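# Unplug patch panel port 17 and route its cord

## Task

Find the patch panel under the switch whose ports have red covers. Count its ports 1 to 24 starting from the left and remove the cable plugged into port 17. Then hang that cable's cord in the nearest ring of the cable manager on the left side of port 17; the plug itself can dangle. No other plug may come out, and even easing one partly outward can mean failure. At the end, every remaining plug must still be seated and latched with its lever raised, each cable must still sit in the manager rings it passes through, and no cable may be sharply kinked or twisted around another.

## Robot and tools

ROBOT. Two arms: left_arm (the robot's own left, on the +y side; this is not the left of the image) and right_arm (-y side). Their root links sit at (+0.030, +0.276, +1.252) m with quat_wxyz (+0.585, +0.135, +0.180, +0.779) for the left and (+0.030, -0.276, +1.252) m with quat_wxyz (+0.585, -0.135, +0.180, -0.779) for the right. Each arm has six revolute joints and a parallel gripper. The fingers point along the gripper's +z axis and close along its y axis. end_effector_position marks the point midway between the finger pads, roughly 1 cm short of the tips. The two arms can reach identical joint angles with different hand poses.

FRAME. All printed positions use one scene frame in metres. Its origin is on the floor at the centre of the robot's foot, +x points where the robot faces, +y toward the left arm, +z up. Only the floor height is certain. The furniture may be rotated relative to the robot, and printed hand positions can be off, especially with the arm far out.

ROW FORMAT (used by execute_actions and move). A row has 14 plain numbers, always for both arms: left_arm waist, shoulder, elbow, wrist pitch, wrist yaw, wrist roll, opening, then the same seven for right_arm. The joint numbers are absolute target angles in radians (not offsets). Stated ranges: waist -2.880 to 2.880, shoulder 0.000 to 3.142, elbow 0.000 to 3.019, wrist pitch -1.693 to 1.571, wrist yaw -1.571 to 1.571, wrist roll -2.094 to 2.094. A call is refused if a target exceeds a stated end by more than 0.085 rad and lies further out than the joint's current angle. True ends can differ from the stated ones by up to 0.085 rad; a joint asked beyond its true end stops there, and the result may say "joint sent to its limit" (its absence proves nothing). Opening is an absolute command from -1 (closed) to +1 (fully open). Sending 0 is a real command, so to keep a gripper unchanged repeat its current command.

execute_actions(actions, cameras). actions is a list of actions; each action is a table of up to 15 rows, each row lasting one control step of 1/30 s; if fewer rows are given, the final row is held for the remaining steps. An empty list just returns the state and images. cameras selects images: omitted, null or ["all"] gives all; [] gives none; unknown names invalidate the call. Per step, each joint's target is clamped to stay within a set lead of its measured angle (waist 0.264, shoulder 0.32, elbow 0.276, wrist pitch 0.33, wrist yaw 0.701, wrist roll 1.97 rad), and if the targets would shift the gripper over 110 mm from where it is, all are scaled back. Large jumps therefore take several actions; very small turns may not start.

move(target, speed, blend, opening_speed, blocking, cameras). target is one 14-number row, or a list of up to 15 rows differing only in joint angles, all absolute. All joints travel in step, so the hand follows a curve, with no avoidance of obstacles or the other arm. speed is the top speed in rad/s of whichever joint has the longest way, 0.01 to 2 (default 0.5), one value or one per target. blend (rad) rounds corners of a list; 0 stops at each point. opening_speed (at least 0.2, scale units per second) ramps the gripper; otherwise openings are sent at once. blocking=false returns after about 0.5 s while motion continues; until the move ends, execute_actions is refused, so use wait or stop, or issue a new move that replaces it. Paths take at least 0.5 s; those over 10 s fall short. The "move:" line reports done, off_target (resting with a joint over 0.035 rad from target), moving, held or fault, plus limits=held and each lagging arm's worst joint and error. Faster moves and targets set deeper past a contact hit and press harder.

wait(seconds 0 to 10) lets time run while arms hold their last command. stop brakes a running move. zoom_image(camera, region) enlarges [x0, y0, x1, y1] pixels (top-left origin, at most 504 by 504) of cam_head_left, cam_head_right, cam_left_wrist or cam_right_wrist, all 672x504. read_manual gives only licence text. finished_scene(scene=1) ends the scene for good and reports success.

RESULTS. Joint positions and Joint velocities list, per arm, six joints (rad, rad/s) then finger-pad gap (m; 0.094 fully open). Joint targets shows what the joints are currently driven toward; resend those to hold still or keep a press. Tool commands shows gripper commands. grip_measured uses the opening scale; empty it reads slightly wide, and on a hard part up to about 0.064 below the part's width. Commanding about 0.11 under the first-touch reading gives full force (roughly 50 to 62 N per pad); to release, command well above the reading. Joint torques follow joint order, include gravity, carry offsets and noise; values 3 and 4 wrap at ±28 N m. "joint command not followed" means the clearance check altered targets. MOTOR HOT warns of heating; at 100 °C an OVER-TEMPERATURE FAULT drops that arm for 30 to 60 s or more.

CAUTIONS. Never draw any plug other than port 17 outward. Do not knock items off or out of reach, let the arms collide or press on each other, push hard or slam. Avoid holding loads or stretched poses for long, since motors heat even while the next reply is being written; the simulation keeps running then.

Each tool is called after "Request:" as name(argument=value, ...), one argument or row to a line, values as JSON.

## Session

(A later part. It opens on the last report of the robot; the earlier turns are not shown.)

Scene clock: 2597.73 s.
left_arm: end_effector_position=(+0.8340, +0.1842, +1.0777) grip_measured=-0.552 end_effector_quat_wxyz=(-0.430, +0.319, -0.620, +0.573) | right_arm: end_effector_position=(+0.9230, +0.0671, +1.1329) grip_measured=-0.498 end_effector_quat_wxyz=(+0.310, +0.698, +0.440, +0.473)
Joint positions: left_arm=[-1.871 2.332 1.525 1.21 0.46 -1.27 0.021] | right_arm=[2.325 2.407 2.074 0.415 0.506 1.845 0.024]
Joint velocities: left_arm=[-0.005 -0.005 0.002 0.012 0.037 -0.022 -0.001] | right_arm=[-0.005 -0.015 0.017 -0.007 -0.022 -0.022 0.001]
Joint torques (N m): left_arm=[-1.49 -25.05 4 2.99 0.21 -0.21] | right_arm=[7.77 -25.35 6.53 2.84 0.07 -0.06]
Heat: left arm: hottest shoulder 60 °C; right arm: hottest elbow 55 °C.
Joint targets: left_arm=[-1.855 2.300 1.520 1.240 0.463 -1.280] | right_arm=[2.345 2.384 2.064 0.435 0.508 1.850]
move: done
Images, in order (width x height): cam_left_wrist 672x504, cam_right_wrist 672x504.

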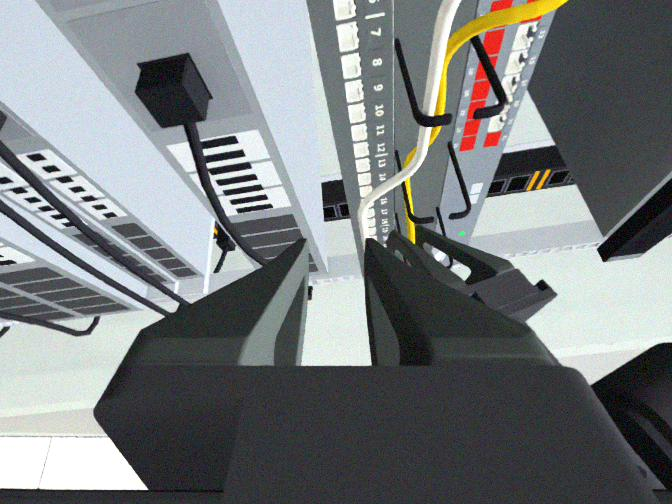

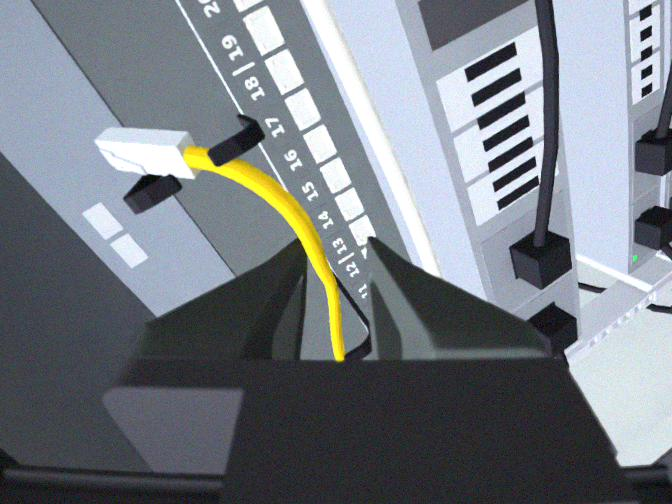

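Request:
move(
  target=[
    [-1.855,2.300,1.52,1.24,0.463,-1.28,-0.55,2.365,2.295,1.883,0.53,0.527,1.85,-0.45],
    [-1.855,2.300,1.52,1.24,0.463,-1.28,-0.55,2.40,2.15,1.60,0.66,0.56,1.85,-0.45],
  ],
  speed=0.15,
)

Request:
zoom_image(
  camera="cam_left_wrist",
  region=[350, 110, 520, 280],
)

Request:
zoom_image(
  camera="cam_right_wrist",
  region=[40, 0, 440, 400],
)

Request:
zoom_image(
  camera="cam_head_right",
  region=[210, 260, 370, 340],
)

Scene clock: 2611.50 s.
left_arm: end_effector_position=(+0.8340, +0.1842, +1.0777) grip_measured=-0.552 end_effector_quat_wxyz=(-0.430, +0.319, -0.620, +0.573) | right_arm: end_effector_position=(+0.8251, +0.0581, +1.1647) grip_measured=-0.452 end_effector_quat_wxyz=(+0.306, +0.699, +0.442, +0.472)
Joint positions: left_arm=[-1.871 2.332 1.525 1.21 0.46 -1.27 0.021] | right_arm=[2.382 2.173 1.61 0.639 0.558 1.845 0.026]
Joint velocities: left_arm=[-0.005 -0.005 0.007 0.017 0.007 -0.037 0] | right_arm=[-0.015 -0.015 -0.007 -0.002 -0.081 -0.022 0]
Joint torques (N m): left_arm=[-1.49 -25.05 4.04 2.96 0.19 -0.17] | right_arm=[8.12 -22.42 5.7 3.19 0.09 -0.07]
Heat: left arm: hottest shoulder 60 °C; right arm: hottest elbow 52 °C.
Joint targets: left_arm=[-1.855 2.300 1.520 1.240 0.463 -1.280] | right_arm=[2.400 2.150 1.601 0.661 0.561 1.850]
move: done

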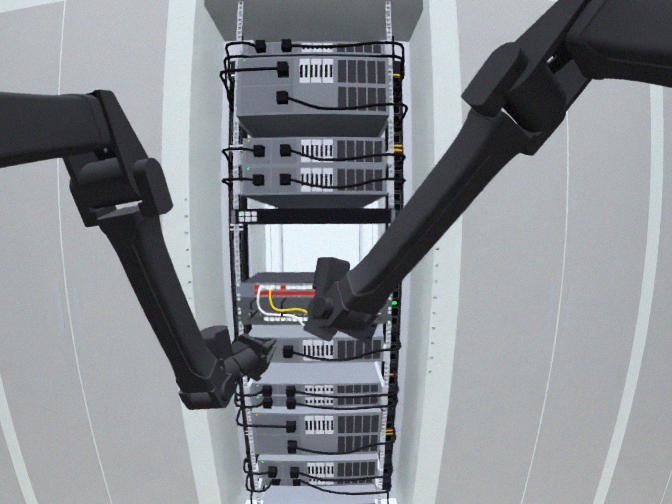

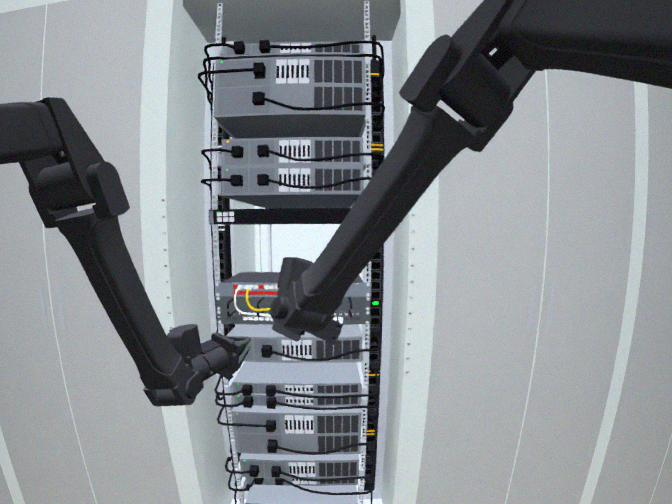

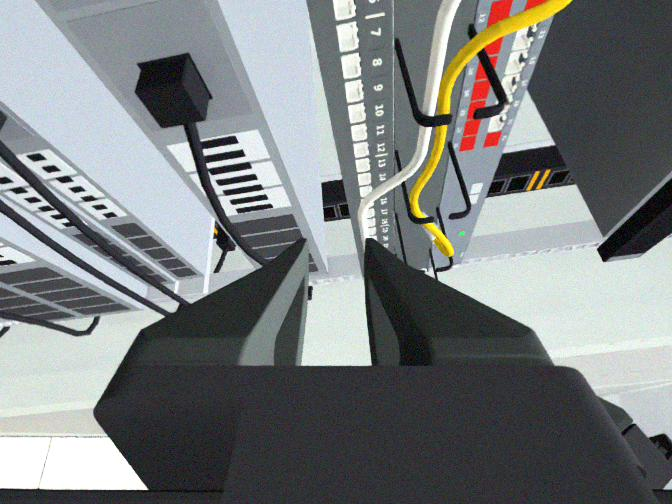

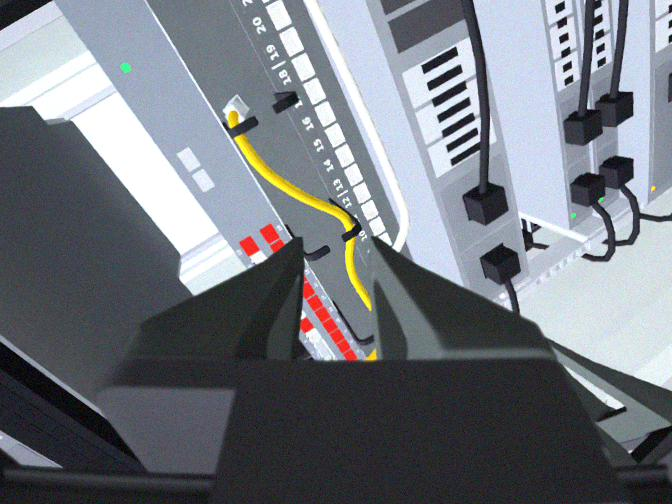

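Scaled by 2.965 from the camera's 672x504 image, which has a finer 960x720 frame.

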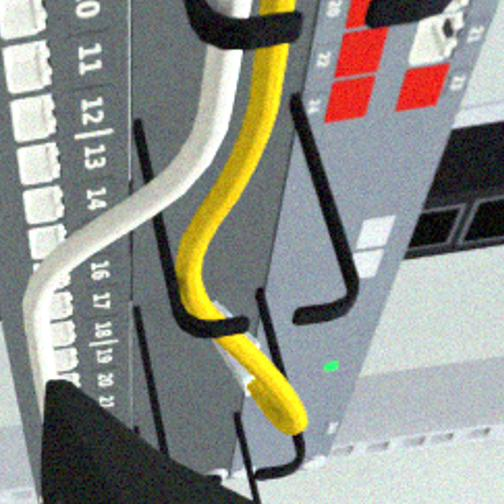

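Scaled by 1.260 from the camera's 672x504 image, which has a finer 960x720 frame.

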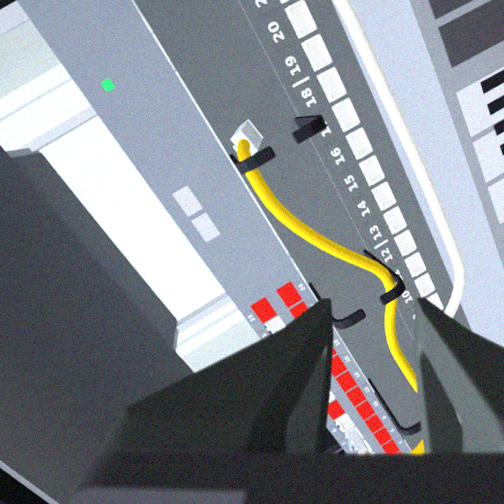

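Scaled by 3.150 from the camera's 672x504 image, which has a finer 960x720 frame.

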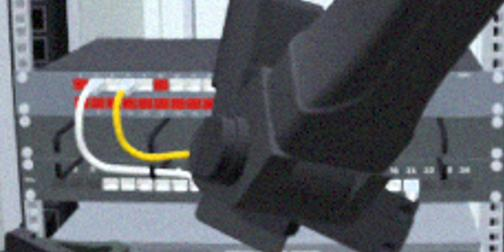

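Request:
zoom_image(
  camera="cam_left_wrist",
  region=[390, 0, 520, 130],
)

Request:
zoom_image(
  camera="cam_left_wrist",
  region=[395, 180, 470, 280],
)

Request:
zoom_image(
  camera="cam_right_wrist",
  region=[200, 70, 390, 260],
)

Scaled by 3.877 from the camera's 672x504 image, which has a finer 960x720 frame.

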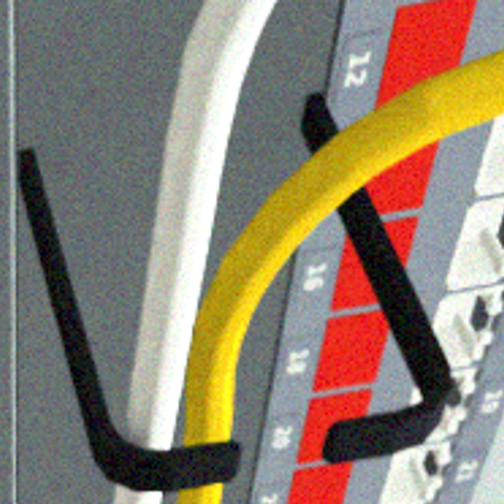

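Scaled by 5.040 from the camera's 672x504 image, which has a finer 960x720 frame.

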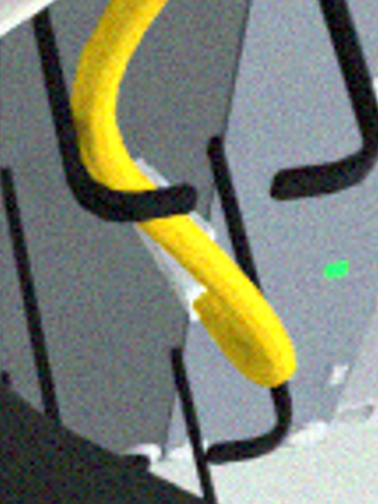

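Scaled by 2.653 from the camera's 672x504 image, which has a finer 960x720 frame.

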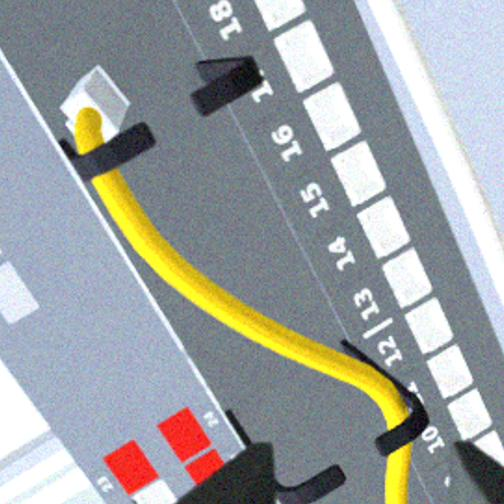

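Request:
move(
  target=[-1.855,2.15,1.22,1.24,0.463,-1.28,-0.55,2.40,1.85,1.1,0.8,0.56,1.85,-0.45],
  speed=0.3,
)

Request:
zoom_image(
  camera="cam_head_right",
  region=[210, 260, 370, 340],
)

Request:
zoom_image(
  camera="cam_right_wrist",
  region=[140, 20, 540, 420],
)

Request:
zoom_image(
  camera="cam_left_wrist",
  region=[340, 30, 540, 230],
)

Scene clock: 2638.93 s.
left_arm: end_effector_position=(+0.7599, +0.1844, +1.0854) grip_measured=-0.552 end_effector_quat_wxyz=(-0.378, +0.355, -0.653, +0.553) | right_arm: end_effector_position=(+0.7120, -0.0149, +1.2036) grip_measured=-0.452 end_effector_quat_wxyz=(+0.299, +0.702, +0.462, +0.452)
Joint positions: left_arm=[-1.871 2.181 1.226 1.21 0.46 -1.27 0.021] | right_arm=[2.382 1.87 1.108 0.778 0.558 1.845 0.026]
Joint velocities: left_arm=[0.005 -0.005 0.007 0.002 0.007 -0.037 -0.001] | right_arm=[0.005 0.005 -0.017 0.002 -0.037 -0.051 0]
Joint torques (N m): left_arm=[-1.55 -22.95 2.76 3.04 0.29 -0.18] | right_arm=[5.83 -18.08 4.38 3.14 0.09 -0.05]
Heat: left arm: hottest shoulder 59 °C; right arm: hottest shoulder 51 °C.
Joint targets: left_arm=[-1.855 2.151 1.220 1.240 0.463 -1.280] | right_arm=[2.400 1.850 1.099 0.800 0.560 1.850]
move: done

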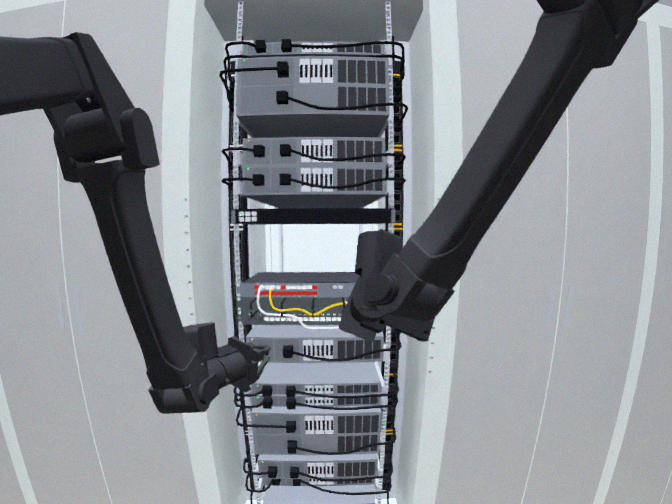

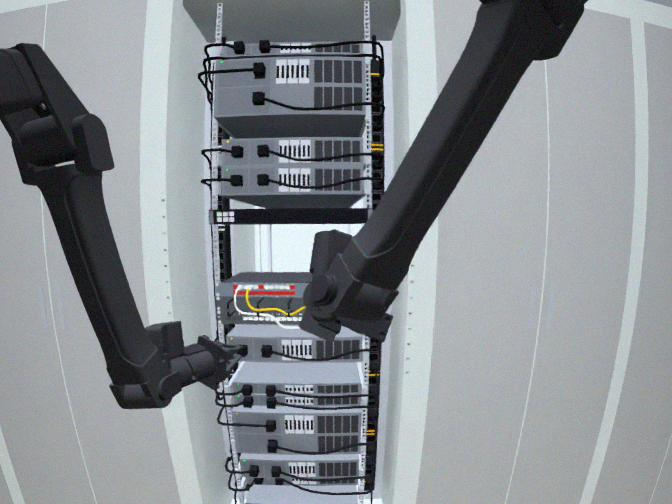

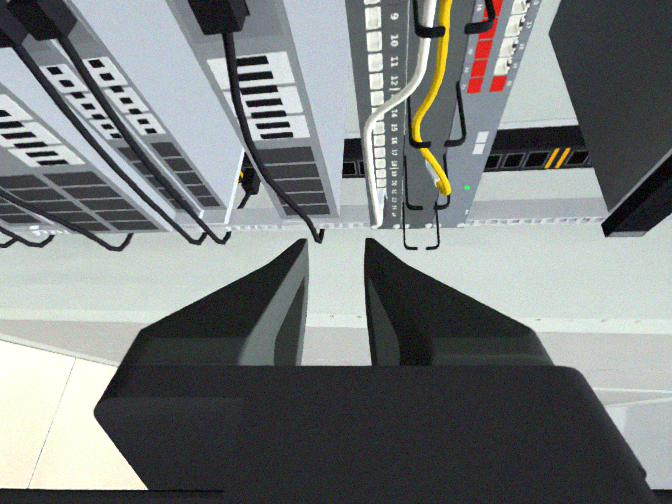

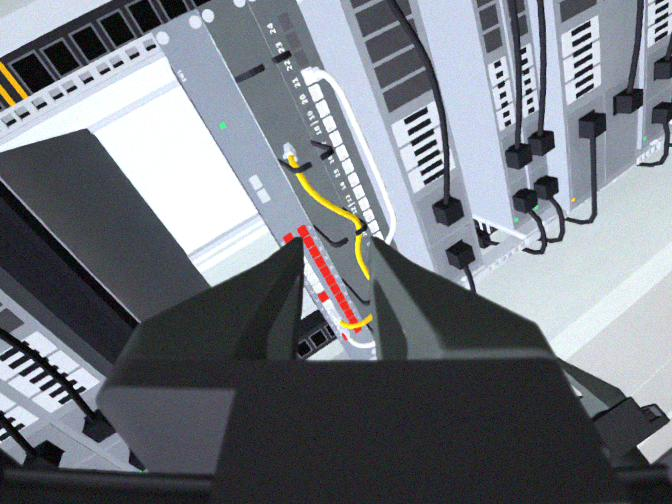

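Scaled by 3.150 from the camera's 672x504 image, which has a finer 960x720 frame.

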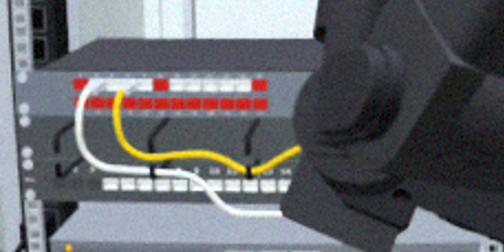

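Scaled by 1.260 from the camera's 672x504 image, which has a finer 960x720 frame.

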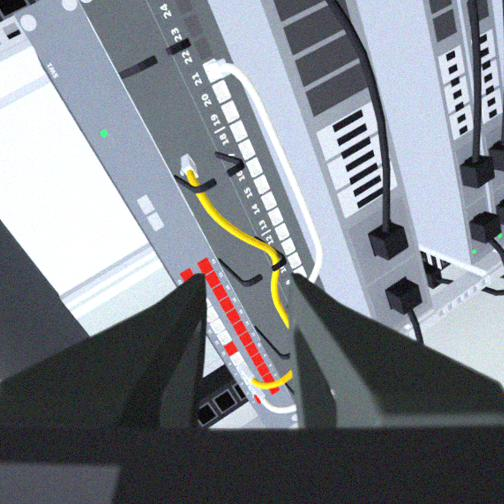

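Scaled by 2.520 from the camera's 672x504 image, which has a finer 960x720 frame.

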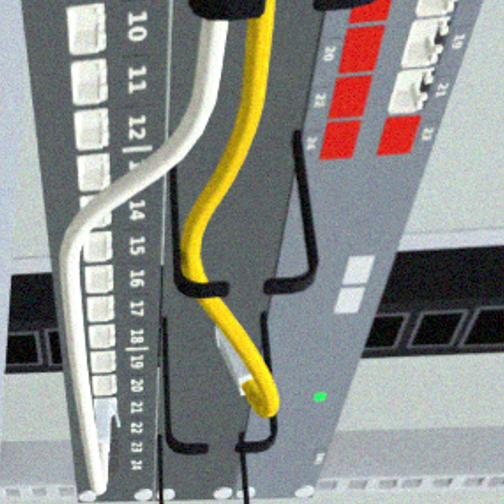

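Request:
zoom_image(
  camera="cam_right_wrist",
  region=[260, 120, 380, 250],
)

Request:
zoom_image(
  camera="cam_left_wrist",
  region=[400, 120, 470, 220],
)

Request:
zoom_image(
  camera="cam_head_left",
  region=[270, 270, 370, 340],
)

Scaled by 3.877 from the camera's 672x504 image, which has a finer 960x720 frame.

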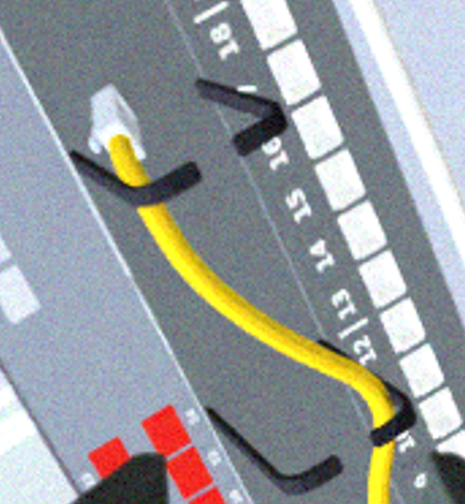

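Scaled by 5.040 from the camera's 672x504 image, which has a finer 960x720 frame.

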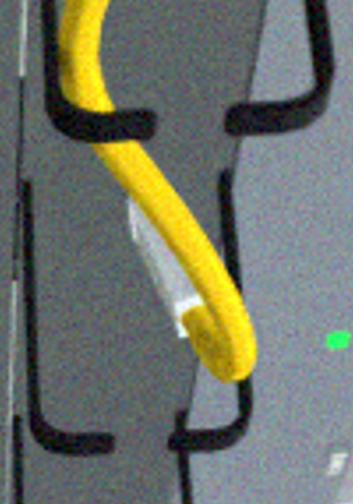

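Scaled by 5.040 from the camera's 672x504 image, which has a finer 960x720 frame.

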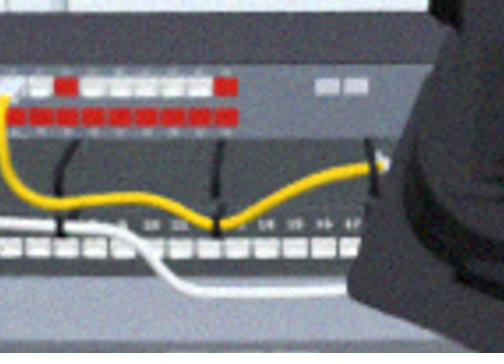

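Request:
finished_scene(
  scene=1,
)

The scene is finished: the task was done.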